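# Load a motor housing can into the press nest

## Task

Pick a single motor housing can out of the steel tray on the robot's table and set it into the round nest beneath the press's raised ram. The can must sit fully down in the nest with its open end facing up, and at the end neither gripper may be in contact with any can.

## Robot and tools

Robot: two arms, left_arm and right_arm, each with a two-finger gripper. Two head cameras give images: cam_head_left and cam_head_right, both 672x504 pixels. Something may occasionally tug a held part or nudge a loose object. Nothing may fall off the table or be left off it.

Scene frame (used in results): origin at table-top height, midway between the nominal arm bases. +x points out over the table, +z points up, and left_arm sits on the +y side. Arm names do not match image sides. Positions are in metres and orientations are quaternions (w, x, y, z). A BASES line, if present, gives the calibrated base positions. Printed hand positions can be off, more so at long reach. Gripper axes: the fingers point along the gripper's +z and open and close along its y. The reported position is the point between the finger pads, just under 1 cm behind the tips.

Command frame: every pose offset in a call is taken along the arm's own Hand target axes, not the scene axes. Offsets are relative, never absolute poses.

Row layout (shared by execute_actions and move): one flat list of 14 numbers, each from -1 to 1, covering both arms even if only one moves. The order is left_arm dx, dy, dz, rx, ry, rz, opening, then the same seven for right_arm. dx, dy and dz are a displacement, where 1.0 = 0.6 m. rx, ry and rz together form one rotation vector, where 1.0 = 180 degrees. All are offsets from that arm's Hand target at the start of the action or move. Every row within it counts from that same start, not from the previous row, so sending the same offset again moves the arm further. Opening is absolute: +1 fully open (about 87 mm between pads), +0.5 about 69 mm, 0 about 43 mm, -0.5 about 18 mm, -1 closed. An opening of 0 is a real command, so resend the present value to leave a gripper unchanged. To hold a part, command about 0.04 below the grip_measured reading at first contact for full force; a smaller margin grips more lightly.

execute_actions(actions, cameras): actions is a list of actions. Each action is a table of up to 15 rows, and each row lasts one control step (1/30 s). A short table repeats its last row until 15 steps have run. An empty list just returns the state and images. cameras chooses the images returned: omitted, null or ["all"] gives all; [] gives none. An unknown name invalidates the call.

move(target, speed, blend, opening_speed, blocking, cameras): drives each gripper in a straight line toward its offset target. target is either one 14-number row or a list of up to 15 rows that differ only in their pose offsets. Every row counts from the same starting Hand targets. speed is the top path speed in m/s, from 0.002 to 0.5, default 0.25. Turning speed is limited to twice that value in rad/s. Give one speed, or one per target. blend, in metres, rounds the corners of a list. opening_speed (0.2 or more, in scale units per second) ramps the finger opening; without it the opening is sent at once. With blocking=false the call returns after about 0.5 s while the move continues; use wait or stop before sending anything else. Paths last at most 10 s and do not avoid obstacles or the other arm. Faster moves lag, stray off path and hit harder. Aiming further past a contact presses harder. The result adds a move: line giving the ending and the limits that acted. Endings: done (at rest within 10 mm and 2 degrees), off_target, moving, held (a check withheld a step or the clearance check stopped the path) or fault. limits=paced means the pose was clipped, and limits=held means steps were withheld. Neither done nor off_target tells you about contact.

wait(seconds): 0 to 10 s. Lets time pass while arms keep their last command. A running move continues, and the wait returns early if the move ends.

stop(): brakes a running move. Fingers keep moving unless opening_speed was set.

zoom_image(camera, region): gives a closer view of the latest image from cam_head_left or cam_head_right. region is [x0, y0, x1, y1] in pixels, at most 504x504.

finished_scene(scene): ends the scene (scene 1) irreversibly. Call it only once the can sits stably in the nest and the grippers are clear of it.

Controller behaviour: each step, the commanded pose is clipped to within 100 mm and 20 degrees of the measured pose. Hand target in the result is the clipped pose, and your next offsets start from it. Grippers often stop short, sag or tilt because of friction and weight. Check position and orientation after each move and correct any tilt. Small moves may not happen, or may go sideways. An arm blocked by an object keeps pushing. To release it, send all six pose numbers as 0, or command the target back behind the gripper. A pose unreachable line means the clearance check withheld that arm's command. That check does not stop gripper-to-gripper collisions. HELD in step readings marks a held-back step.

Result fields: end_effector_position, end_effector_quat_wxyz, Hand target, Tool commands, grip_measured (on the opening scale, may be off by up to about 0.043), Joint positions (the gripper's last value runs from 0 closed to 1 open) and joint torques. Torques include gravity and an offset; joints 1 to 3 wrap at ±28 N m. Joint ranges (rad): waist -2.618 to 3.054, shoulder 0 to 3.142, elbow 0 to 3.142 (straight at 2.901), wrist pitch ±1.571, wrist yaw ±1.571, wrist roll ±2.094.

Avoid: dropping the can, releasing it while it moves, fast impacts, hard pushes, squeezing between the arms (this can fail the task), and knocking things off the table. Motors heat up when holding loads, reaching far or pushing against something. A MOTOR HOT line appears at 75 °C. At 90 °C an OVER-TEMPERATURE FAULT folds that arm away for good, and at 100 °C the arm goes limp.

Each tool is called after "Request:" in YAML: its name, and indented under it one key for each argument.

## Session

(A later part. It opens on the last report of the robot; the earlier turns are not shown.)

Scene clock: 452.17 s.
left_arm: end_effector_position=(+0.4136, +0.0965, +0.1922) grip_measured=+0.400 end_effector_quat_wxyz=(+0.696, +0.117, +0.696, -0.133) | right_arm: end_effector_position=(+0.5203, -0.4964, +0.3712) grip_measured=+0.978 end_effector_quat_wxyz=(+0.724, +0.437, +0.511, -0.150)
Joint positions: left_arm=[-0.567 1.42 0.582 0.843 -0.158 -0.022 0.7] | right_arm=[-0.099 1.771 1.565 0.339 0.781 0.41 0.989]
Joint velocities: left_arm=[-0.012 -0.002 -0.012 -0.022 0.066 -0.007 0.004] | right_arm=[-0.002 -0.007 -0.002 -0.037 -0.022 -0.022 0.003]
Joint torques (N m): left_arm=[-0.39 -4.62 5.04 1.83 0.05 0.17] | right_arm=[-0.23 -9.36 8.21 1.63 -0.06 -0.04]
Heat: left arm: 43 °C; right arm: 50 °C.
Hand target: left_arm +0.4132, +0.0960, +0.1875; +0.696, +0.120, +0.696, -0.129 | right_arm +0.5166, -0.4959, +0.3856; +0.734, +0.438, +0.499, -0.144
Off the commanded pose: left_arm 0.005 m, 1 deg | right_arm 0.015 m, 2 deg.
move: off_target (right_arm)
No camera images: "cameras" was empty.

Request:
move:
  target: [0.15,-0.001,-0.01,0,0,0,0.4,0,0,0,0,0,0,1]
  speed: 0.12
  cameras: ["cam_head_left","cam_head_right"]

Request:
zoom_image:
  camera: "cam_head_right"
  region: [210, 140, 330, 233]

Request:
zoom_image:
  camera: "cam_head_left"
  region: [210, 140, 330, 233]

Scene clock: 459.40 s.
left_arm: end_effector_position=(+0.4073, +0.0979, +0.0991) grip_measured=+0.400 end_effector_quat_wxyz=(+0.695, +0.118, +0.696, -0.134) | right_arm: end_effector_position=(+0.5203, -0.4964, +0.3712) grip_measured=+0.978 end_effector_quat_wxyz=(+0.724, +0.437, +0.511, -0.150)
Joint positions: left_arm=[-0.572 1.801 0.409 1.394 -0.161 -0.022 0.7] | right_arm=[-0.099 1.771 1.565 0.339 0.781 0.41 0.989]
Joint velocities: left_arm=[-0.007 -0.017 -0.007 -0.037 -0.037 -0.022 0.004] | right_arm=[0.007 0.002 -0.002 -0.007 -0.051 -0.022 0.013]
Joint torques (N m): left_arm=[-0.64 -5.71 3.08 1.82 -0.02 0.14] | right_arm=[-0.23 -9.35 8.21 1.63 -0.06 -0.04]
Heat: left arm: 43 °C; right arm: 50 °C.
Hand target: left_arm +0.4060, +0.0977, +0.0963; +0.696, +0.120, +0.696, -0.129 | right_arm +0.5166, -0.4959, +0.3856; +0.734, +0.438, +0.499, -0.144
Off the commanded pose: left_arm 0.002 m, 1 deg | right_arm 0.015 m, 2 deg.
move: off_target (right_arm)

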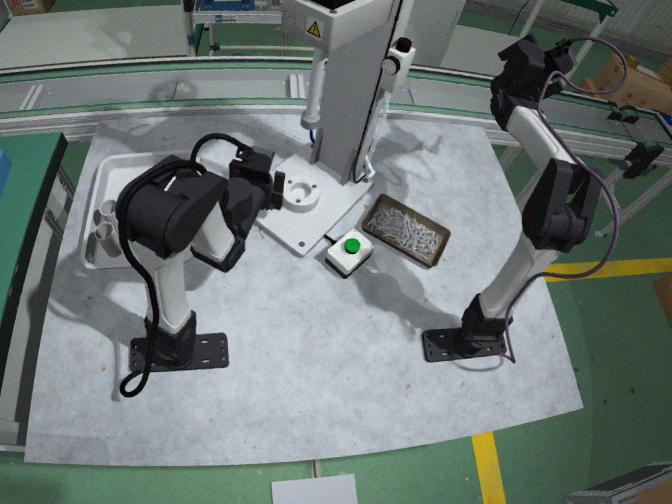

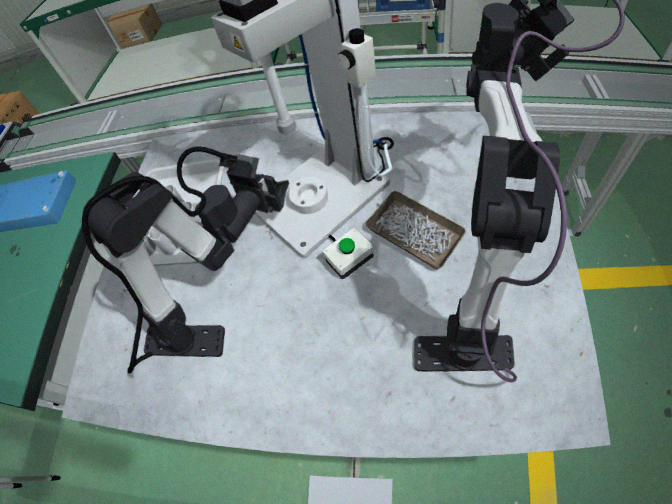

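Scaled by 4.200.

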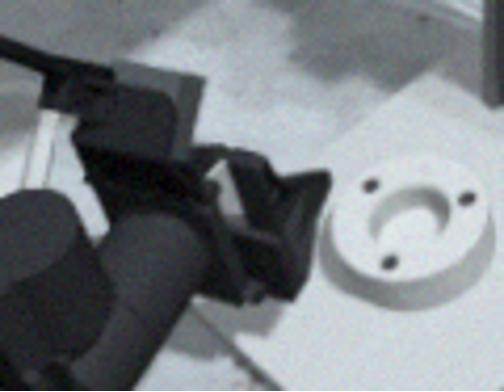

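Scaled by 4.200.

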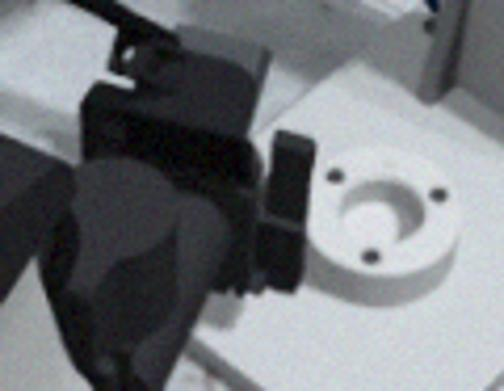

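Request:
move:
  target: [0,0,0,0,0,0,-0.3,0,0,0,0,0,0,1]
  speed: 0.1
  opening_speed: 0.4
  cameras: []

Request:
move:
  target: [-0.115,0,0,0,-0.01,0,-0.3,0,0,0,0,0,0,1]
  speed: 0.1
  cameras: ["cam_head_left","cam_head_right"]

Request:
zoom_image:
  camera: "cam_head_right"
  region: [210, 140, 330, 233]

Request:
zoom_image:
  camera: "cam_head_left"
  region: [210, 140, 330, 233]

Scene clock: 465.73 s.
left_arm: end_effector_position=(+0.4074, +0.0980, +0.0994) grip_measured=-0.035 end_effector_quat_wxyz=(+0.696, +0.118, +0.696, -0.134) | right_arm: end_effector_position=(+0.5203, -0.4964, +0.3712) grip_measured=+0.978 end_effector_quat_wxyz=(+0.724, +0.437, +0.511, -0.150)
Joint positions: left_arm=[-0.572 1.801 0.409 1.395 -0.162 -0.022 0.482] | right_arm=[-0.099 1.771 1.565 0.339 0.781 0.41 0.989]
Joint velocities: left_arm=[-0.012 0.007 -0.002 -0.022 0.007 0.007 -0.001] | right_arm=[-0.007 0.012 -0.007 0.007 0.051 0.007 -0.008]
Joint torques (N m): left_arm=[-0.53 -5.59 3.08 1.78 -0.01 0.17] | right_arm=[-0.23 -9.35 8.21 1.63 -0.06 -0.04]
Heat: left arm: 42 °C; right arm: 50 °C.
Hand target: left_arm +0.4060, +0.0977, +0.0963; +0.696, +0.120, +0.696, -0.130 | right_arm +0.5166, -0.4959, +0.3856; +0.734, +0.438, +0.499, -0.144
Off the commanded pose: left_arm 0.003 m, 1 deg | right_arm 0.015 m, 2 deg.
move: off_target (right_arm)
No camera images: "cameras" was empty.

Scene clock: 467.20 s.
left_arm: end_effector_position=(+0.4016, +0.1015, +0.1394) grip_measured=-0.035 end_effector_quat_wxyz=(+0.682, +0.124, +0.709, -0.127) | right_arm: end_effector_position=(+0.5203, -0.4964, +0.3712) grip_measured=+0.978 end_effector_quat_wxyz=(+0.724, +0.437, +0.511, -0.150)
Joint positions: left_arm=[-0.572 1.528 0.453 1.038 -0.162 -0.017 0.482] | right_arm=[-0.099 1.771 1.565 0.339 0.781 0.41 0.989]
Joint velocities: left_arm=[-0.022 0.007 0.002 -0.081 0.037 -0.022 -0.006] | right_arm=[-0.007 0.002 -0.017 -0.066 -0.022 0.022 -0.008]
Joint torques (N m): left_arm=[-0.55 -8.53 7.2 1.8 0 0.17] | right_arm=[-0.23 -9.35 8.21 1.63 -0.06 -0.04]
Heat: left arm: 42 °C; right arm: 50 °C.
Hand target: left_arm +0.4069, +0.0975, +0.1662; +0.707, +0.118, +0.685, -0.131 | right_arm +0.5166, -0.4959, +0.3856; +0.734, +0.438, +0.499, -0.144
Off the commanded pose: left_arm 0.026 m, 4 deg | right_arm 0.015 m, 2 deg.
move: off_target (left_arm, right_arm)

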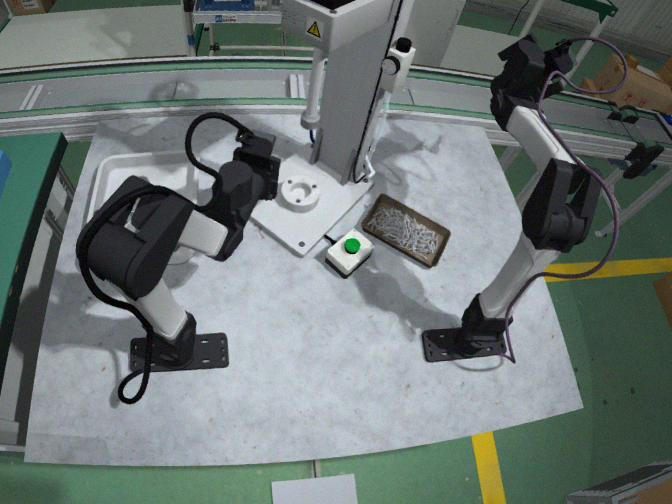

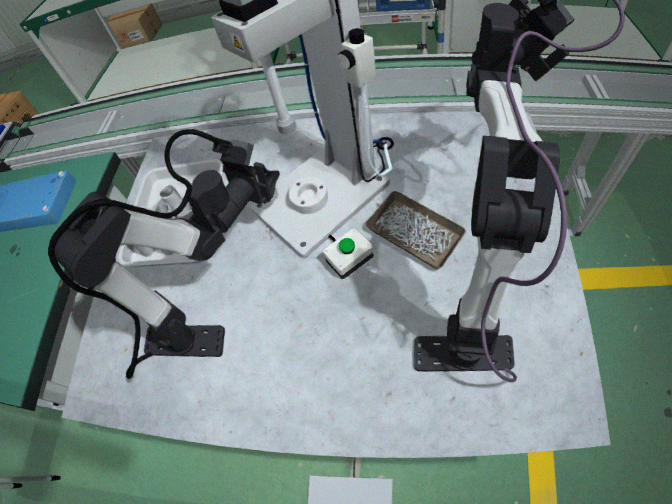

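Scaled by 4.200.

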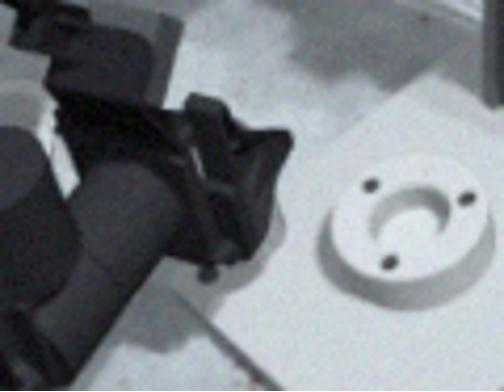

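Scaled by 4.200.

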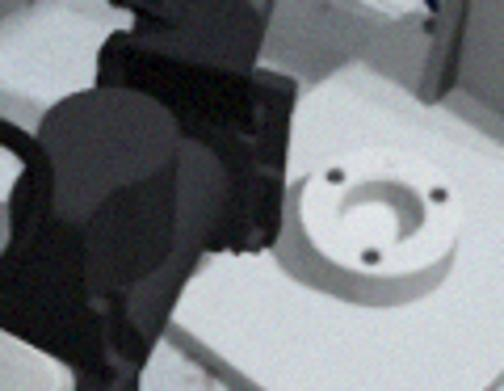

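Request:
move:
  target: [-0.0227,-0.075,0.039,0,-0.012,0,-0.3,0,0,0,0,0,0,1]
  speed: 0.1
  cameras: ["cam_head_left","cam_head_right"]

Request:
zoom_image:
  camera: "cam_head_right"
  region: [220, 60, 380, 220]

Request:
zoom_image:
  camera: "cam_head_left"
  region: [220, 60, 380, 220]

Scene clock: 473.77 s.
left_arm: end_effector_position=(+0.4057, +0.0525, +0.1602) grip_measured=-0.035 end_effector_quat_wxyz=(+0.698, +0.123, +0.693, -0.131) | right_arm: end_effector_position=(+0.5203, -0.4964, +0.3712) grip_measured=+0.978 end_effector_quat_wxyz=(+0.724, +0.437, +0.511, -0.150)
Joint positions: left_arm=[-0.716 1.6 0.577 1.034 -0.301 -0.007 0.482] | right_arm=[-0.099 1.771 1.565 0.339 0.781 0.41 0.989]
Joint velocities: left_arm=[-0.002 -0.002 0.002 0.037 -0.095 0.022 0.004] | right_arm=[-0.022 0.012 -0.007 0.007 -0.022 -0.007 -0.008]
Joint torques (N m): left_arm=[-0.46 -6.06 7.82 1.97 0 0.16] | right_arm=[-0.23 -9.35 8.21 1.63 -0.06 -0.04]
Heat: left arm: 43 °C; right arm: 50 °C.
Hand target: left_arm +0.4131, +0.0471, +0.1798; +0.719, +0.114, +0.673, -0.136 | right_arm +0.5166, -0.4959, +0.3856; +0.734, +0.438, +0.499, -0.144
Off the commanded pose: left_arm 0.023 m, 4 deg | right_arm 0.015 m, 2 deg.
move: off_target (left_arm, right_arm)

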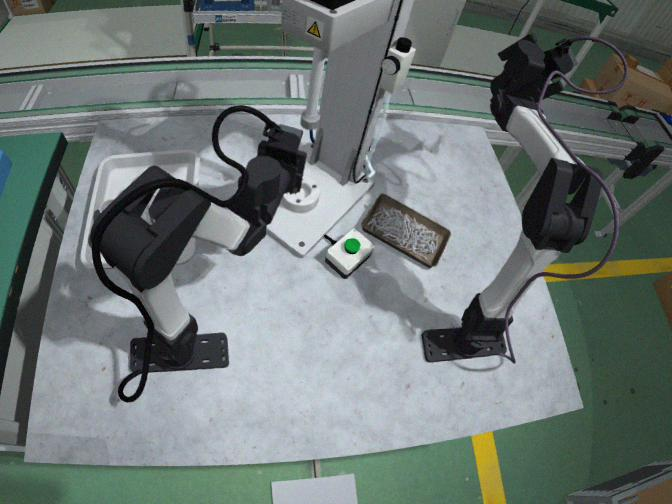

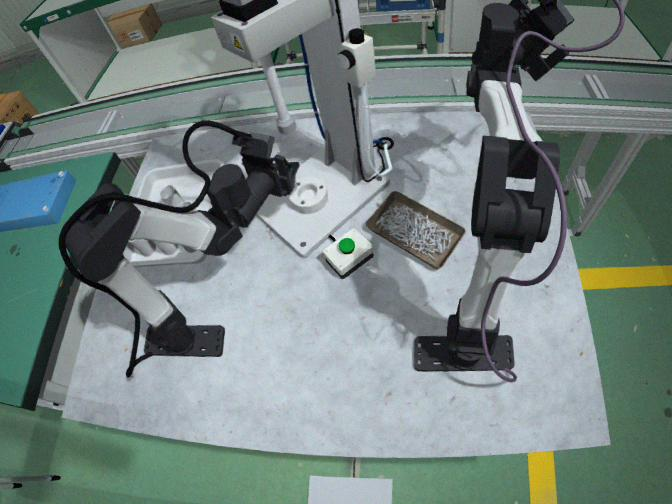

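Scaled by 3.150.

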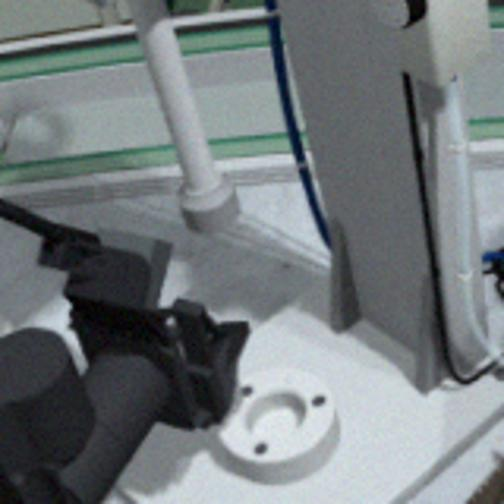

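Scaled by 3.150.

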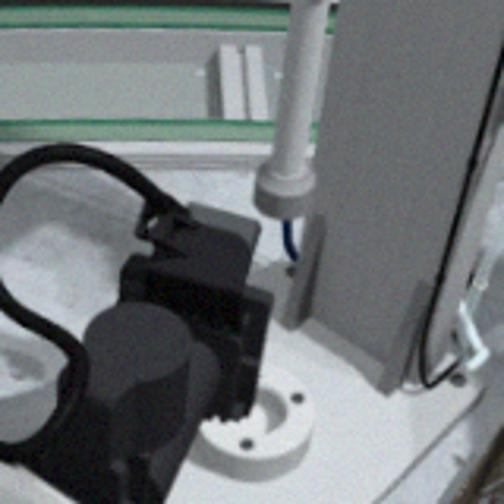

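Request:
move:
  target: [0.023,-0.056,0.023,0,0,0,-0.3,0,0,0,0,0,0,1]
  speed: 0.06
  cameras: ["cam_head_left","cam_head_right"]

Request:
zoom_image:
  camera: "cam_head_right"
  region: [240, 110, 360, 230]

Request:
zoom_image:
  camera: "cam_head_left"
  region: [240, 110, 360, 230]

Scene clock: 482.10 s.
left_arm: end_effector_position=(+0.4084, +0.0170, +0.1469) grip_measured=-0.035 end_effector_quat_wxyz=(+0.697, +0.124, +0.694, -0.130) | right_arm: end_effector_position=(+0.5203, -0.4964, +0.3712) grip_measured=+0.978 end_effector_quat_wxyz=(+0.724, +0.437, +0.511, -0.150)
Joint positions: left_arm=[-0.803 1.733 0.657 1.083 -0.389 -0.005 0.482] | right_arm=[-0.099 1.771 1.565 0.339 0.781 0.41 0.989]
Joint velocities: left_arm=[-0.007 -0.012 -0.002 -0.037 -0.037 -0.081 0.011] | right_arm=[0.002 -0.007 0.002 -0.066 -0.037 -0.081 0.003]
Joint torques (N m): left_arm=[-0.43 -6.89 7.62 1.97 -0.02 0.17] | right_arm=[-0.23 -9.36 8.21 1.63 -0.06 -0.04]
Heat: left arm: 45 °C; right arm: 50 °C.
Hand target: left_arm +0.4153, +0.0105, +0.1665; +0.718, +0.113, +0.673, -0.137 | right_arm +0.5166, -0.4959, +0.3856; +0.734, +0.438, +0.499, -0.144
Off the commanded pose: left_arm 0.023 m, 4 deg | right_arm 0.015 m, 2 deg.
move: off_target (left_arm, right_arm)

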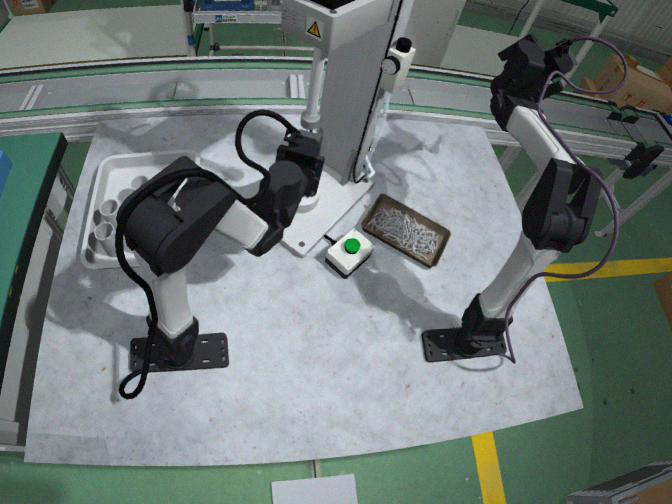

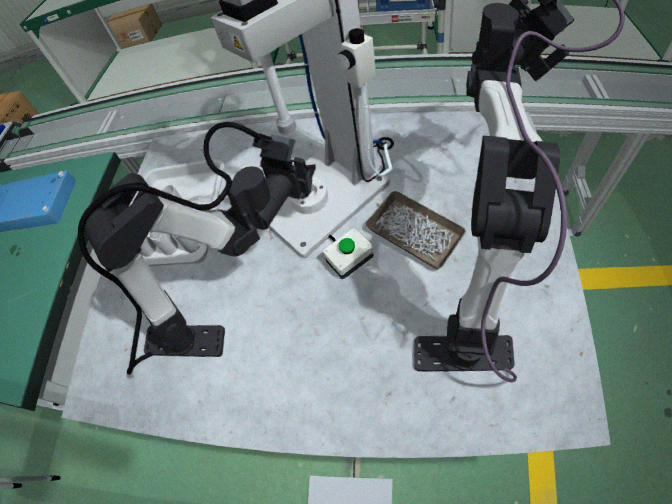

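Scaled by 4.200.

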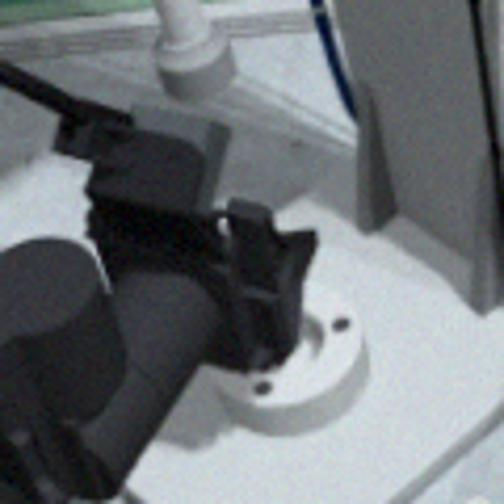

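Scaled by 4.200.

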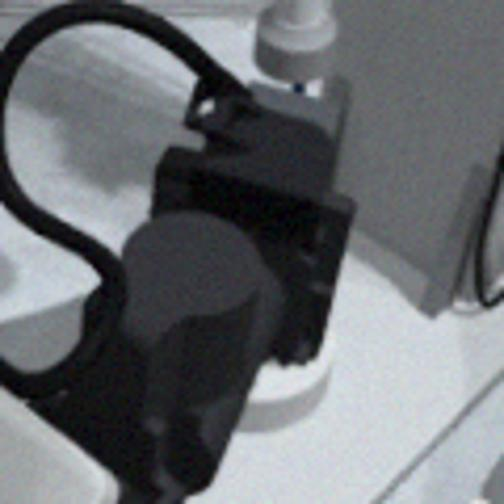

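Request:
move:
  target: [0.0305,-0.0055,0.003,0,0,0,-0.3,0,0,0,0,0,0,1]
  speed: 0.05
  cameras: ["cam_head_left","cam_head_right"]

Request:
zoom_image:
  camera: "cam_head_right"
  region: [270, 140, 350, 220]

Request:
zoom_image:
  camera: "cam_head_left"
  region: [270, 140, 350, 220]

Scene clock: 492.50 s.
left_arm: end_effector_position=(+0.4115, +0.0124, +0.1330) grip_measured=-0.035 end_effector_quat_wxyz=(+0.701, +0.121, +0.690, -0.131) | right_arm: end_effector_position=(+0.5203, -0.4964, +0.3712) grip_measured=+0.978 end_effector_quat_wxyz=(+0.724, +0.437, +0.511, -0.150)
Joint positions: left_arm=[-0.808 1.811 0.657 1.173 -0.395 -0.004 0.482] | right_arm=[-0.099 1.771 1.565 0.339 0.781 0.41 0.989]
Joint velocities: left_arm=[0.022 -0.002 0.002 0.022 0.066 0.022 0.004] | right_arm=[-0.027 -0.007 -0.007 -0.037 -0.037 -0.051 -0.013]
Joint torques (N m): left_arm=[-0.55 -7.15 6.78 1.95 0 0.16] | right_arm=[-0.23 -9.36 8.21 1.63 -0.06 -0.04]
Heat: left arm: 45 °C; right arm: 50 °C.
Hand target: left_arm +0.4166, +0.0062, +0.1482; +0.718, +0.113, +0.673, -0.137 | right_arm +0.5166, -0.4959, +0.3856; +0.734, +0.438, +0.499, -0.144
Off the commanded pose: left_arm 0.018 m, 3 deg | right_arm 0.015 m, 2 deg.
move: off_target (left_arm, right_arm)

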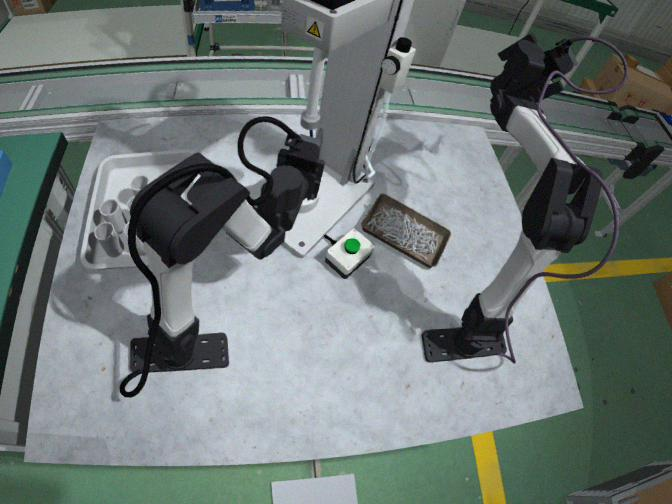

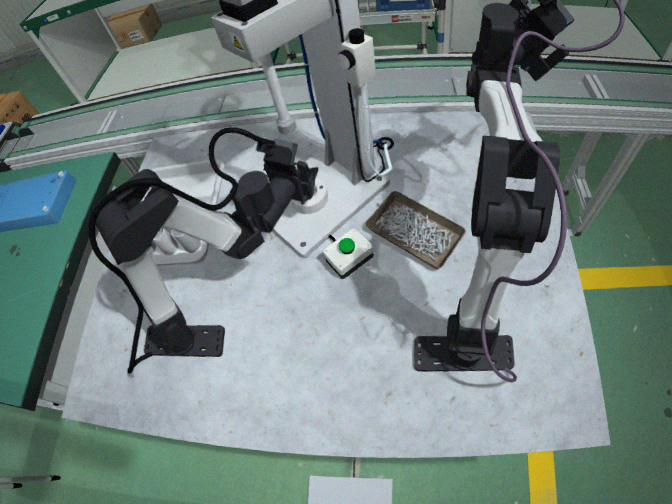

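Scaled by 6.300.

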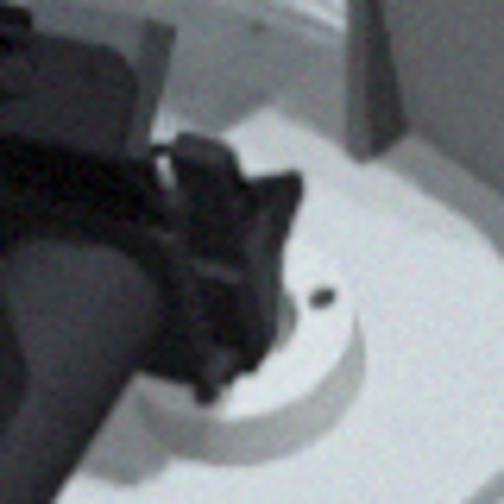

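Scaled by 6.300.

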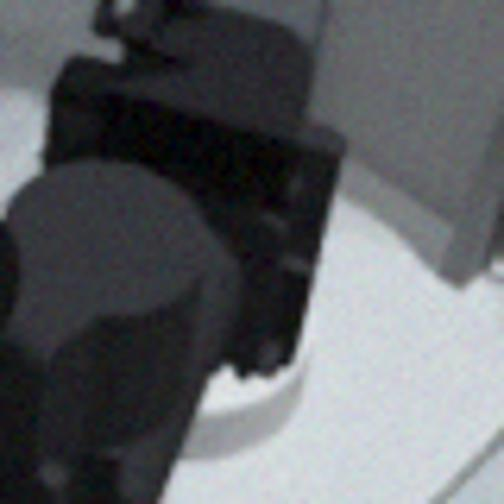

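Request:
move:
  target: [0.02,0,0.0015,0,0,0,-0.3,0,0,0,0,0,0,1]
  speed: 0.03
  cameras: []

Request:
move:
  target: [0.017,0,0.0012,0,0,0,-0.3,0,0,0,0,0,0,1]
  speed: 0.03
  cameras: ["cam_head_right"]

Request:
zoom_image:
  camera: "cam_head_right"
  region: [270, 140, 350, 220]

Scene clock: 499.03 s.
left_arm: end_effector_position=(+0.4134, +0.0107, +0.1220) grip_measured=-0.035 end_effector_quat_wxyz=(+0.701, +0.121, +0.690, -0.131) | right_arm: end_effector_position=(+0.5203, -0.4964, +0.3712) grip_measured=+0.978 end_effector_quat_wxyz=(+0.724, +0.437, +0.511, -0.150)
Joint positions: left_arm=[-0.808 1.862 0.657 1.224 -0.396 -0.004 0.482] | right_arm=[-0.099 1.771 1.565 0.339 0.781 0.41 0.989]
Joint velocities: left_arm=[0.017 -0.007 0.007 0.037 -0.095 0.007 0.001] | right_arm=[-0.007 -0.002 0.012 0.051 -0.007 -0.066 -0.018]
Joint torques (N m): left_arm=[-0.46 -7.51 6.05 2.03 0 0.17] | right_arm=[-0.23 -9.36 8.21 1.63 -0.06 -0.04]
Heat: left arm: 44 °C; right arm: 50 °C.
Hand target: left_arm +0.4180, +0.0056, +0.1361; +0.718, +0.113, +0.673, -0.137 | right_arm +0.5166, -0.4959, +0.3856; +0.734, +0.438, +0.499, -0.144
Off the commanded pose: left_arm 0.016 m, 3 deg | right_arm 0.015 m, 2 deg.
move: off_target (left_arm, right_arm)
No camera images: "cameras" was empty.

Scene clock: 499.90 s.
left_arm: end_effector_position=(+0.4154, +0.0107, +0.1154) grip_measured=-0.035 end_effector_quat_wxyz=(+0.705, +0.118, +0.688, -0.129) | right_arm: end_effector_position=(+0.5203, -0.4964, +0.3712) grip_measured=+0.978 end_effector_quat_wxyz=(+0.724, +0.437, +0.511, -0.150)
Joint positions: left_arm=[-0.808 1.902 0.657 1.273 -0.403 0 0.482] | right_arm=[-0.099 1.771 1.565 0.339 0.781 0.41 0.989]
Joint velocities: left_arm=[0.012 -0.002 -0.012 -0.007 -0.022 -0.007 0.004] | right_arm=[-0.007 0.007 0.017 -0.037 -0.066 0.007 -0.003]
Joint torques (N m): left_arm=[-0.35 -7.2 5.6 1.99 0.09 0.11] | right_arm=[-0.23 -9.36 8.21 1.63 -0.06 -0.04]
Heat: left arm: 44 °C; right arm: 50 °C.
Hand target: left_arm +0.4191, +0.0052, +0.1257; +0.718, +0.113, +0.673, -0.137 | right_arm +0.5166, -0.4959, +0.3856; +0.734, +0.438, +0.499, -0.144
Off the commanded pose: left_arm 0.013 m, 3 deg | right_arm 0.015 m, 2 deg.
move: off_target (left_arm, right_arm)
Images, in order (width x height): cam_head_right 672x504.

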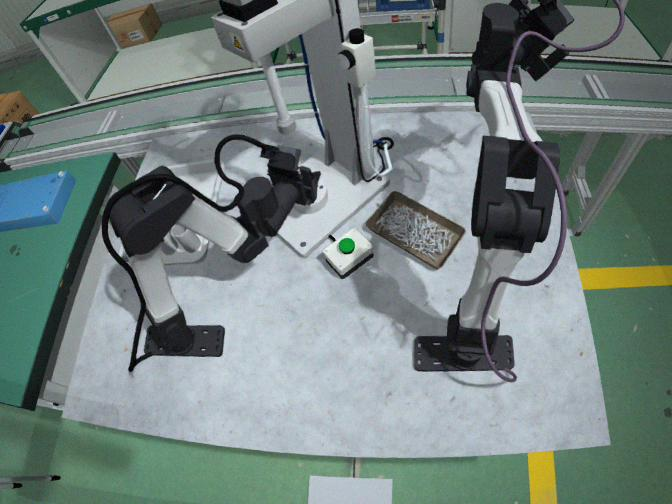

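Scaled by 6.300.

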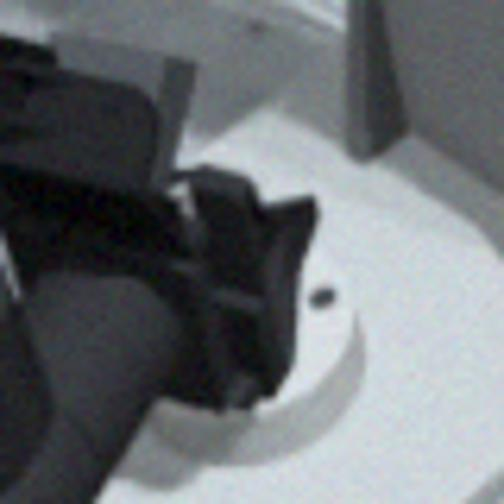

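Request:
move:
  target: [0.005,0.0023,-0.008,0,0,0,-0.3,0,0,0,0,0,0,1]
  speed: 0.02
  cameras: []

Request:
move:
  target: [0.012,0,0,0,0,0,-0.3,0,0,0,0,0,0,1]
  speed: 0.02
  cameras: ["cam_head_right"]

Request:
zoom_image:
  camera: "cam_head_right"
  region: [270, 140, 350, 220]

Scene clock: 504.93 s.
left_arm: end_effector_position=(+0.4151, +0.0110, +0.1156) grip_measured=-0.035 end_effector_quat_wxyz=(+0.707, +0.117, +0.686, -0.130) | right_arm: end_effector_position=(+0.5203, -0.4964, +0.3712) grip_measured=+0.978 end_effector_quat_wxyz=(+0.724, +0.437, +0.511, -0.150)
Joint positions: left_arm=[-0.808 1.906 0.654 1.287 -0.403 0.001 0.482] | right_arm=[-0.099 1.771 1.565 0.339 0.781 0.41 0.989]
Joint velocities: left_arm=[-0.012 -0.022 0.002 -0.11 -0.022 -0.007 0.004] | right_arm=[-0.002 -0.007 -0.012 -0.066 -0.007 -0.007 0.003]
Joint torques (N m): left_arm=[-0.54 -7.36 4.21 2.06 0.08 0.09] | right_arm=[-0.23 -9.36 8.21 1.63 -0.06 -0.04]
Heat: left arm: 44 °C; right arm: 50 °C.
Hand target: left_arm +0.4152, +0.0080, +0.1224; +0.718, +0.113, +0.673, -0.137 | right_arm +0.5166, -0.4959, +0.3856; +0.734, +0.438, +0.499, -0.144
Off the commanded pose: left_arm 0.007 m, 2 deg | right_arm 0.015 m, 2 deg.
move: off_target (right_arm)
No camera images: "cameras" was empty.

Scene clock: 505.80 s.
left_arm: end_effector_position=(+0.4159, +0.0112, +0.1125) grip_measured=-0.035 end_effector_quat_wxyz=(+0.711, +0.113, +0.681, -0.132) | right_arm: end_effector_position=(+0.5203, -0.4964, +0.3712) grip_measured=+0.978 end_effector_quat_wxyz=(+0.724, +0.437, +0.511, -0.150)
Joint positions: left_arm=[-0.808 1.935 0.651 1.334 -0.408 0.001 0.482] | right_arm=[-0.099 1.771 1.565 0.339 0.781 0.41 0.989]
Joint velocities: left_arm=[0.012 0.002 -0.007 -0.066 0.007 0.007 -0.004] | right_arm=[0.002 -0.002 0.022 0.022 -0.037 -0.081 0.029]
Joint torques (N m): left_arm=[-0.39 -7.28 4.18 1.91 0.11 0.11] | right_arm=[-0.23 -9.36 8.21 1.62 -0.06 -0.04]
Heat: left arm: 44 °C; right arm: 50 °C.
Hand target: left_arm +0.4155, +0.0078, +0.1151; +0.718, +0.113, +0.673, -0.137 | right_arm +0.5166, -0.4959, +0.3856; +0.734, +0.438, +0.499, -0.144
Off the commanded pose: left_arm 0.004 m, 1 deg | right_arm 0.015 m, 2 deg.
move: off_target (right_arm)
Images, in order (width x height): cam_head_right 672x504.

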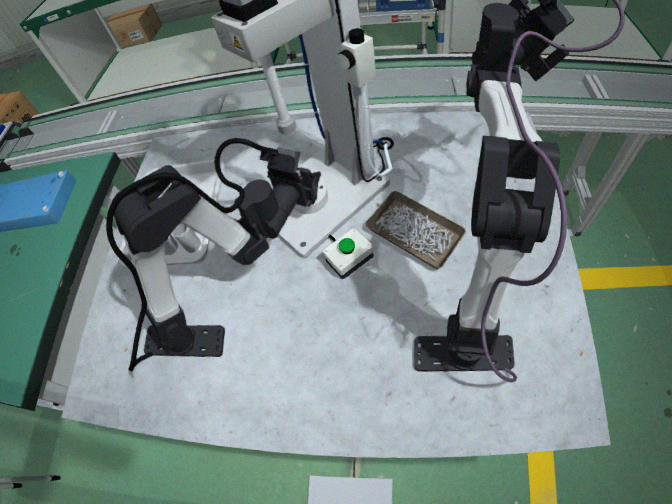

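Scaled by 6.300.

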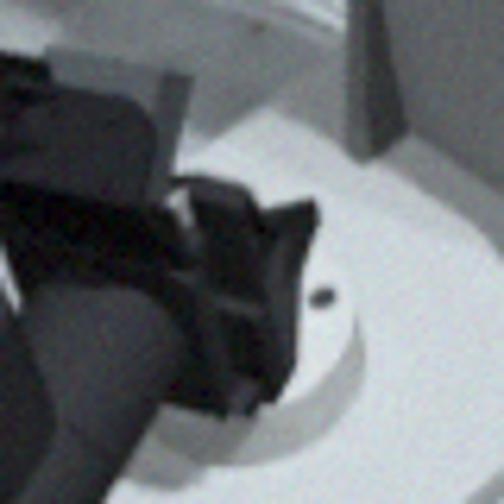

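Request:
move:
  target: [0.013,0.001,-0.003,0,0.01,0,-0.3,0,0,0,0,0,0,1]
  speed: 0.02
  cameras: []

Request:
move:
  target: [0.013,0,0,0,0,0,-0.3,0,0,0,0,0,0,1]
  speed: 0.02
  cameras: ["cam_head_right"]

Request:
zoom_image:
  camera: "cam_head_right"
  region: [270, 140, 350, 220]

Scene clock: 510.43 s.
left_arm: end_effector_position=(+0.4159, +0.0112, +0.1124) grip_measured=-0.035 end_effector_quat_wxyz=(+0.711, +0.113, +0.681, -0.131) | right_arm: end_effector_position=(+0.5203, -0.4964, +0.3712) grip_measured=+0.978 end_effector_quat_wxyz=(+0.724, +0.437, +0.511, -0.150)
Joint positions: left_arm=[-0.808 1.935 0.651 1.334 -0.408 0.001 0.482] | right_arm=[-0.099 1.771 1.565 0.339 0.781 0.41 0.989]
Joint velocities: left_arm=[0.007 0.002 -0.007 -0.037 0.007 -0.022 -0.004] | right_arm=[-0.012 0.002 0.002 -0.007 -0.081 -0.037 0.008]
Joint torques (N m): left_arm=[-0.25 -7.3 4.01 1.59 0.13 -0.05] | right_arm=[-0.21 -9.36 8.21 1.63 -0.06 -0.04]
Heat: left arm: 43 °C; right arm: 50 °C.
Hand target: left_arm +0.4145, +0.0087, +0.1073; +0.707, +0.115, +0.684, -0.135 | right_arm +0.5166, -0.4959, +0.3856; +0.734, +0.438, +0.499, -0.144
Off the commanded pose: left_arm 0.006 m, 1 deg | right_arm 0.015 m, 2 deg.
move: off_target (right_arm)
No camera images: "cameras" was empty.

Scene clock: 511.27 s.
left_arm: end_effector_position=(+0.4170, +0.0114, +0.1110) grip_measured=-0.035 end_effector_quat_wxyz=(+0.716, +0.108, +0.677, -0.133) | right_arm: end_effector_position=(+0.5203, -0.4964, +0.3712) grip_measured=+0.978 end_effector_quat_wxyz=(+0.724, +0.437, +0.511, -0.150)
Joint positions: left_arm=[-0.808 1.958 0.651 1.374 -0.413 0.001 0.482] | right_arm=[-0.099 1.771 1.565 0.339 0.781 0.41 0.989]
Joint velocities: left_arm=[-0.002 -0.007 -0.002 -0.022 -0.022 0.022 -0.006] | right_arm=[0.002 0.002 -0.007 0.066 -0.007 0.022 0.003]
Joint torques (N m): left_arm=[-0.39 -6.53 3.45 1.55 0.17 -0.06] | right_arm=[-0.23 -9.37 8.21 1.63 -0.06 -0.04]
Heat: left arm: 43 °C; right arm: 50 °C.
Hand target: left_arm +0.4146, +0.0086, +0.0994; +0.707, +0.115, +0.684, -0.135 | right_arm +0.5166, -0.4959, +0.3856; +0.734, +0.438, +0.499, -0.144
Off the commanded pose: left_arm 0.012 m, 2 deg | right_arm 0.015 m, 2 deg.
move: off_target (left_arm, right_arm)
Images, in order (width x height): cam_head_right 672x504.

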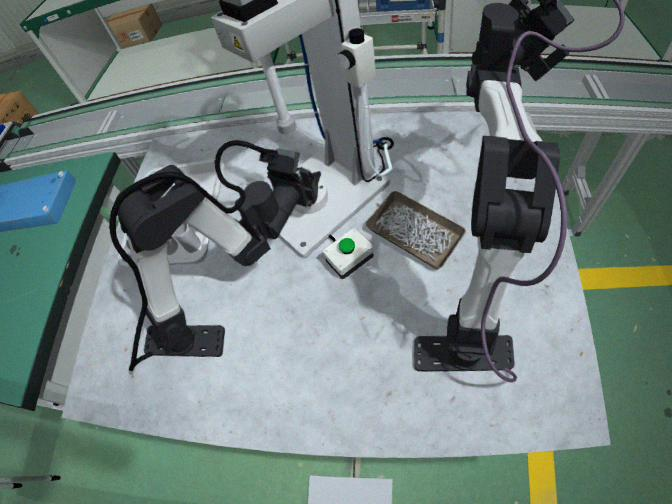

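Scaled by 6.300.

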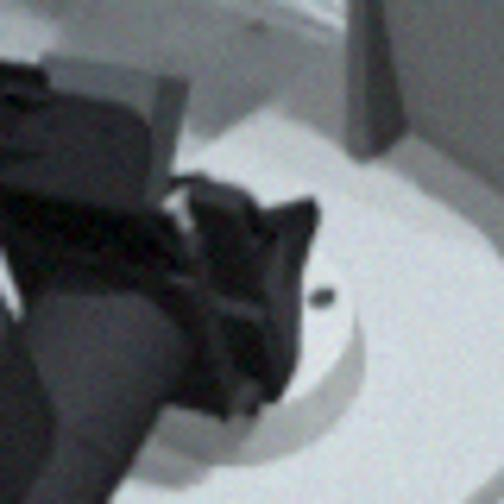

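Request:
move:
  target: [-0.018,0,0.0,0,0.0,0,-0.3,0,0,0,0,0,0,1]
  speed: 0.03
  cameras: []

Request:
move:
  target: [0,0.02,0,0,0.0,0,-0.3,0,0,0,0,0,0,1]
  speed: 0.03
  cameras: []

Request:
move:
  target: [0,-0.04,0,0,0.0,0,-0.3,0,0,0,0,0,0,1]
  speed: 0.03
  cameras: []

Scene clock: 518.53 s.
left_arm: end_effector_position=(+0.4169, +0.0115, +0.1105) grip_measured=-0.035 end_effector_quat_wxyz=(+0.715, +0.108, +0.678, -0.132) | right_arm: end_effector_position=(+0.5203, -0.4964, +0.3712) grip_measured=+0.978 end_effector_quat_wxyz=(+0.724, +0.437, +0.511, -0.150)
Joint positions: left_arm=[-0.808 1.956 0.651 1.367 -0.413 0.001 0.482] | right_arm=[-0.099 1.771 1.565 0.339 0.781 0.41 0.989]
Joint velocities: left_arm=[0.002 -0.012 0.007 -0.066 0.037 -0.037 0.006] | right_arm=[-0.012 -0.002 -0.032 0.081 -0.066 0.022 -0.003]
Joint torques (N m): left_arm=[-0.29 -10.74 3.81 1.17 0.19 -0.03] | right_arm=[-0.21 -9.36 8.21 1.63 -0.06 -0.04]
Heat: left arm: 42 °C; right arm: 50 °C.
Hand target: left_arm +0.4145, +0.0087, +0.1103; +0.707, +0.115, +0.684, -0.135 | right_arm +0.5166, -0.4959, +0.3856; +0.734, +0.438, +0.499, -0.144
Off the commanded pose: left_arm 0.004 m, 1 deg | right_arm 0.015 m, 2 deg.
move: off_target (right_arm)
No camera images: "cameras" was empty.

Scene clock: 519.43 s.
left_arm: end_effector_position=(+0.4171, +0.0120, +0.1105) grip_measured=-0.035 end_effector_quat_wxyz=(+0.712, +0.117, +0.678, -0.143) | right_arm: end_effector_position=(+0.5203, -0.4964, +0.3712) grip_measured=+0.978 end_effector_quat_wxyz=(+0.724, +0.437, +0.511, -0.150)
Joint positions: left_arm=[-0.791 1.948 0.642 1.365 -0.369 -0.007 0.482] | right_arm=[-0.099 1.771 1.565 0.339 0.781 0.41 0.989]
Joint velocities: left_arm=[0.012 -0.002 -0.012 0.007 -0.051 0.051 -0.006] | right_arm=[0.002 -0.002 -0.022 0.007 0.007 0.051 0.013]
Joint torques (N m): left_arm=[1.44 -11.11 2.96 1.28 0.07 0.04] | right_arm=[-0.23 -9.36 8.21 1.62 -0.06 -0.04]
Heat: left arm: 42 °C; right arm: 50 °C.
Hand target: left_arm +0.4187, +0.0203, +0.1102; +0.707, +0.115, +0.684, -0.135 | right_arm +0.5166, -0.4959, +0.3856; +0.734, +0.438, +0.499, -0.144
Off the commanded pose: left_arm 0.008 m, 1 deg | right_arm 0.015 m, 2 deg.
move: off_target (right_arm)
No camera images: "cameras" was empty.

Scene clock: 520.67 s.
left_arm: end_effector_position=(+0.4143, +0.0093, +0.1102) grip_measured=-0.035 end_effector_quat_wxyz=(+0.712, +0.103, +0.683, -0.126) | right_arm: end_effector_position=(+0.5203, -0.4964, +0.3712) grip_measured=+0.978 end_effector_quat_wxyz=(+0.724, +0.437, +0.511, -0.150)
Joint positions: left_arm=[-0.826 1.948 0.657 1.343 -0.449 -0.003 0.482] | right_arm=[-0.099 1.771 1.565 0.339 0.781 0.41 0.989]
Joint velocities: left_arm=[0.007 -0.002 0.002 -0.037 -0.007 0.051 -0.001] | right_arm=[-0.007 0.002 0.002 -0.037 -0.037 -0.007 -0.003]
Joint torques (N m): left_arm=[-1.88 -8.94 5 1.27 0.19 0.01] | right_arm=[-0.23 -9.35 8.21 1.62 -0.06 -0.04]
Heat: left arm: 42 °C; right arm: 50 °C.
Hand target: left_arm +0.4103, -0.0025, +0.1102; +0.707, +0.114, +0.685, -0.135 | right_arm +0.5166, -0.4959, +0.3856; +0.734, +0.438, +0.499, -0.144
Off the commanded pose: left_arm 0.012 m, 2 deg | right_arm 0.015 m, 2 deg.
move: off_target (left_arm, right_arm)
No camera images: "cameras" was empty.

Request:
move:
  target: [0.008,0.021,0,0,0.0,0,-0.3,0,0,0,0,0,0,1]
  speed: 0.03
  cameras: []

Request:
move:
  target: [0,0,0,0,0.0,0,0.1,0,0,0,0,0,0,1]
  speed: 0.03
  opening_speed: 0.25
  cameras: ["cam_head_left","cam_head_right"]

Request:
zoom_image:
  camera: "cam_head_right"
  region: [270, 140, 350, 220]

Request:
zoom_image:
  camera: "cam_head_left"
  region: [270, 140, 350, 220]

Scene clock: 526.60 s.
left_arm: end_effector_position=(+0.4162, +0.0103, +0.1107) grip_measured=-0.035 end_effector_quat_wxyz=(+0.712, +0.105, +0.682, -0.128) | right_arm: end_effector_position=(+0.5203, -0.4964, +0.3712) grip_measured=+0.978 end_effector_quat_wxyz=(+0.724, +0.437, +0.511, -0.150)
Joint positions: left_arm=[-0.816 1.948 0.657 1.344 -0.432 -0.003 0.482] | right_arm=[-0.099 1.771 1.565 0.339 0.781 0.41 0.989]
Joint velocities: left_arm=[-0.007 0.007 -0.017 0.037 -0.037 0.051 0.001] | right_arm=[-0.012 0.017 -0.002 -0.095 0.022 -0.007 0.008]
Joint torques (N m): left_arm=[0.65 -8.08 3.23 1.59 0.37 0.01] | right_arm=[-0.23 -9.36 8.21 1.62 -0.06 -0.04]
Heat: left arm: 42 °C; right arm: 50 °C.
Hand target: left_arm +0.4148, +0.0093, +0.1054; +0.707, +0.115, +0.684, -0.135 | right_arm +0.5166, -0.4959, +0.3856; +0.734, +0.438, +0.499, -0.144
Off the commanded pose: left_arm 0.006 m, 1 deg | right_arm 0.015 m, 2 deg.
move: off_target (right_arm)
No camera images: "cameras" was empty.

Scene clock: 528.40 s.
left_arm: end_effector_position=(+0.4152, +0.0073, +0.1108) grip_measured=+0.100 end_effector_quat_wxyz=(+0.711, +0.112, +0.681, -0.135) | right_arm: end_effector_position=(+0.5203, -0.4964, +0.3712) grip_measured=+0.978 end_effector_quat_wxyz=(+0.724, +0.437, +0.511, -0.150)
Joint positions: left_arm=[-0.816 1.948 0.657 1.344 -0.412 -0.003 0.55] | right_arm=[-0.099 1.771 1.565 0.339 0.781 0.41 0.989]
Joint velocities: left_arm=[-0.007 0.002 -0.022 0.051 -0.037 0.037 0.004] | right_arm=[-0.007 0.002 0.002 0.007 -0.007 -0.066 -0.029]
Joint torques (N m): left_arm=[0.72 -8.12 3.37 1.6 0.16 -0.01] | right_arm=[-0.23 -9.35 8.21 1.63 -0.06 -0.04]
Heat: left arm: 41 °C; right arm: 50 °C.
Hand target: left_arm +0.4148, +0.0093, +0.1054; +0.707, +0.115, +0.684, -0.135 | right_arm +0.5166, -0.4959, +0.3856; +0.734, +0.438, +0.499, -0.144
Off the commanded pose: left_arm 0.006 m, 1 deg | right_arm 0.015 m, 2 deg.
move: off_target (right_arm)

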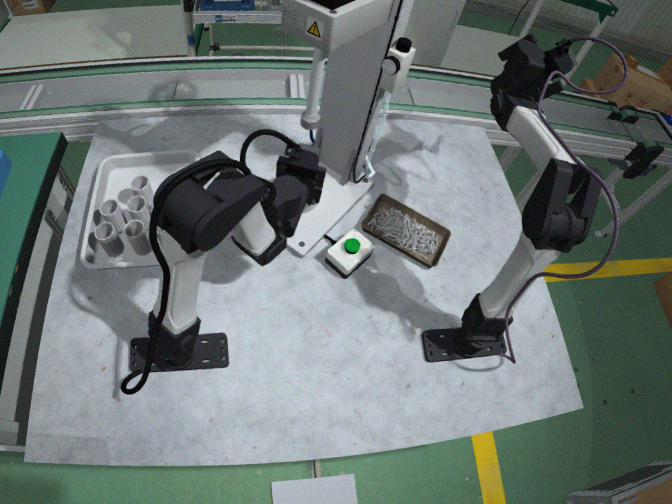

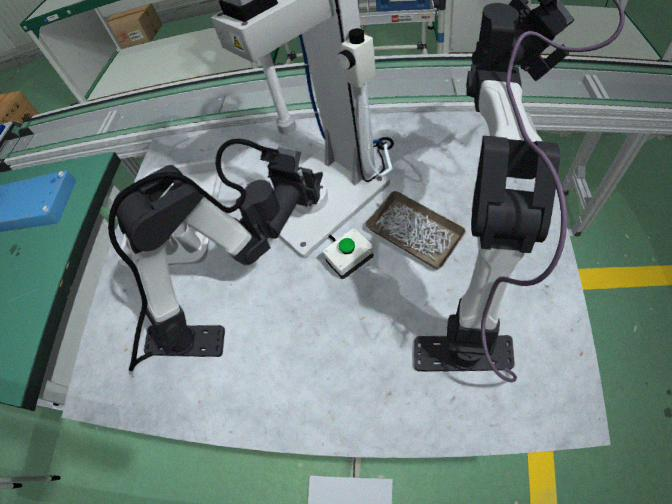

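Scaled by 6.300.

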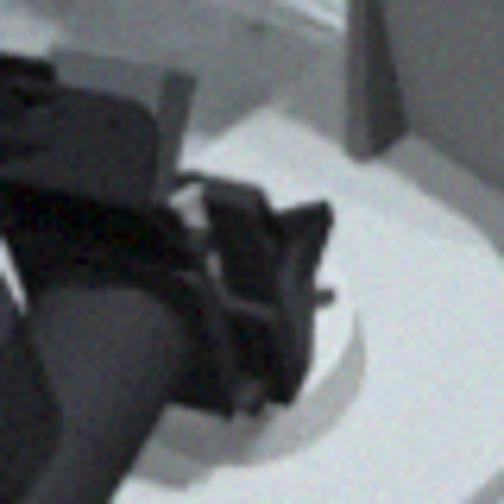

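Scaled by 6.300.

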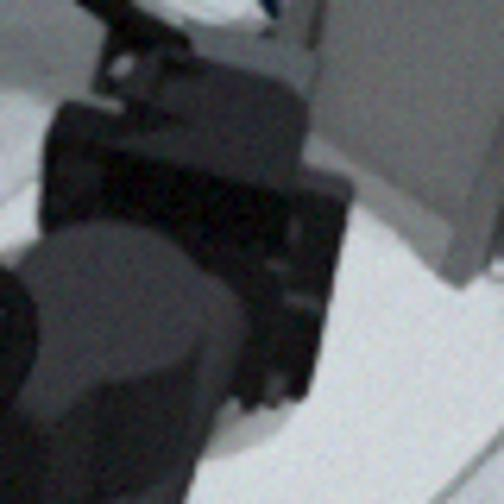

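Request:
move:
  target: [-0.008,0,0,0,0.0,0,0.35,0,0,0,0,0,0,1]
  speed: 0.03
  opening_speed: 0.4
  cameras: []

Request:
move:
  target: [-0.09,0,-0.006,0,0.0,0,0.35,0,0,0,0,0,0,1]
  speed: 0.06
  cameras: ["cam_head_left","cam_head_right"]

Request:
zoom_image:
  camera: "cam_head_right"
  region: [260, 130, 350, 220]

Request:
zoom_image:
  camera: "cam_head_left"
  region: [260, 130, 350, 220]

Scene clock: 533.23 s.
left_arm: end_effector_position=(+0.4149, +0.0075, +0.1081) grip_measured=+0.350 end_effector_quat_wxyz=(+0.708, +0.114, +0.684, -0.133) | right_arm: end_effector_position=(+0.5203, -0.4964, +0.3712) grip_measured=+0.978 end_effector_quat_wxyz=(+0.724, +0.437, +0.511, -0.150)
Joint positions: left_arm=[-0.816 1.948 0.657 1.333 -0.411 -0.003 0.675] | right_arm=[-0.099 1.771 1.565 0.339 0.781 0.41 0.989]
Joint velocities: left_arm=[-0.002 -0.007 -0.002 0.037 -0.007 -0.051 -0.001] | right_arm=[-0.007 -0.002 -0.002 -0.037 -0.022 -0.022 -0.008]
Joint torques (N m): left_arm=[0.59 -10.11 3.51 1.5 0.19 0.03] | right_arm=[-0.23 -9.36 8.21 1.63 -0.06 -0.04]
Heat: left arm: 41 °C; right arm: 50 °C.
Hand target: left_arm +0.4147, +0.0093, +0.1103; +0.707, +0.115, +0.684, -0.135 | right_arm +0.5166, -0.4959, +0.3856; +0.734, +0.438, +0.499, -0.144
Off the commanded pose: left_arm 0.003 m, 0 deg | right_arm 0.015 m, 2 deg.
move: off_target (right_arm)
No camera images: "cameras" was empty.

Scene clock: 534.87 s.
left_arm: end_effector_position=(+0.4075, +0.0146, +0.1447) grip_measured=+0.350 end_effector_quat_wxyz=(+0.695, +0.123, +0.697, -0.124) | right_arm: end_effector_position=(+0.5203, -0.4964, +0.3712) grip_measured=+0.978 end_effector_quat_wxyz=(+0.724, +0.437, +0.511, -0.150)
Joint positions: left_arm=[-0.816 1.74 0.665 1.073 -0.411 -0.003 0.675] | right_arm=[-0.099 1.771 1.565 0.339 0.781 0.41 0.989]
Joint velocities: left_arm=[-0.012 0.007 0.002 0.007 -0.022 0.007 -0.001] | right_arm=[-0.007 -0.002 0.002 0.022 0.037 -0.037 -0.013]
Joint torques (N m): left_arm=[0.18 -10.7 6.84 1.52 0.12 0.02] | right_arm=[-0.21 -9.36 8.21 1.63 -0.06 -0.04]
Heat: left arm: 41 °C; right arm: 50 °C.
Hand target: left_arm +0.4105, +0.0113, +0.1648; +0.707, +0.115, +0.684, -0.135 | right_arm +0.5166, -0.4959, +0.3856; +0.734, +0.438, +0.499, -0.144
Off the commanded pose: left_arm 0.020 m, 3 deg | right_arm 0.015 m, 2 deg.
move: off_target (left_arm, right_arm)

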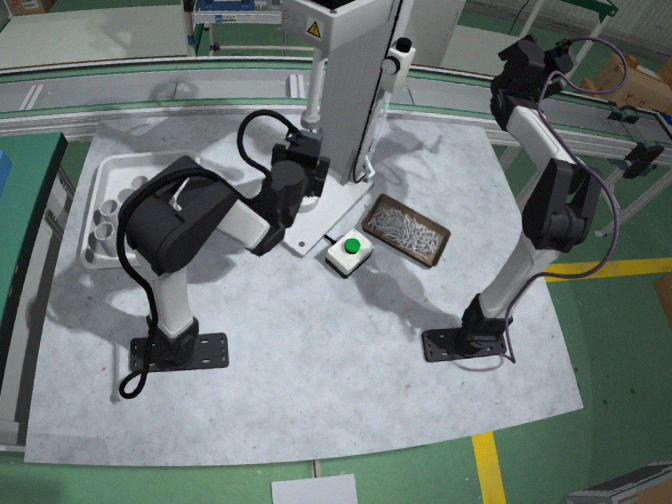

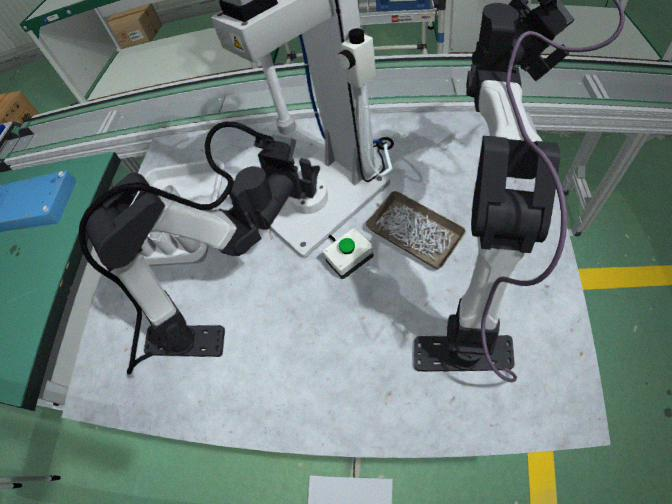

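Scaled by 5.600.

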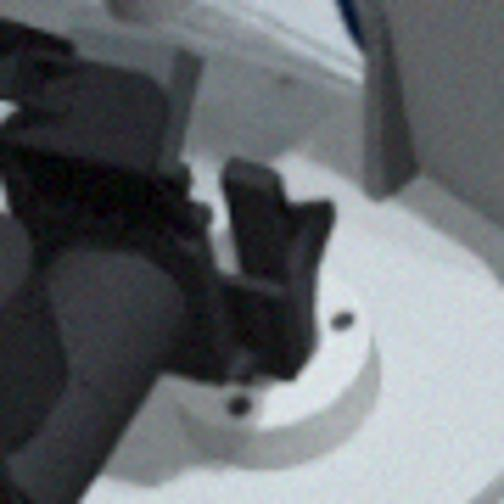

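Scaled by 5.600.

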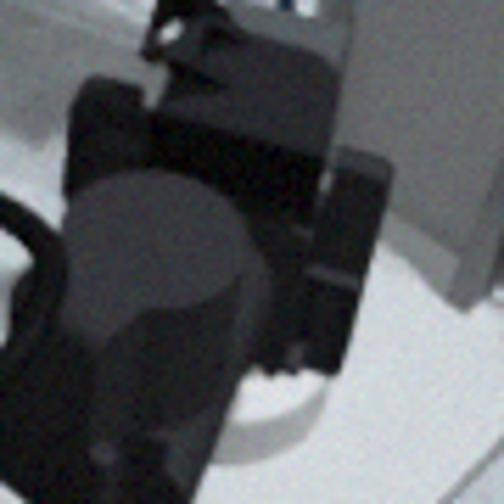

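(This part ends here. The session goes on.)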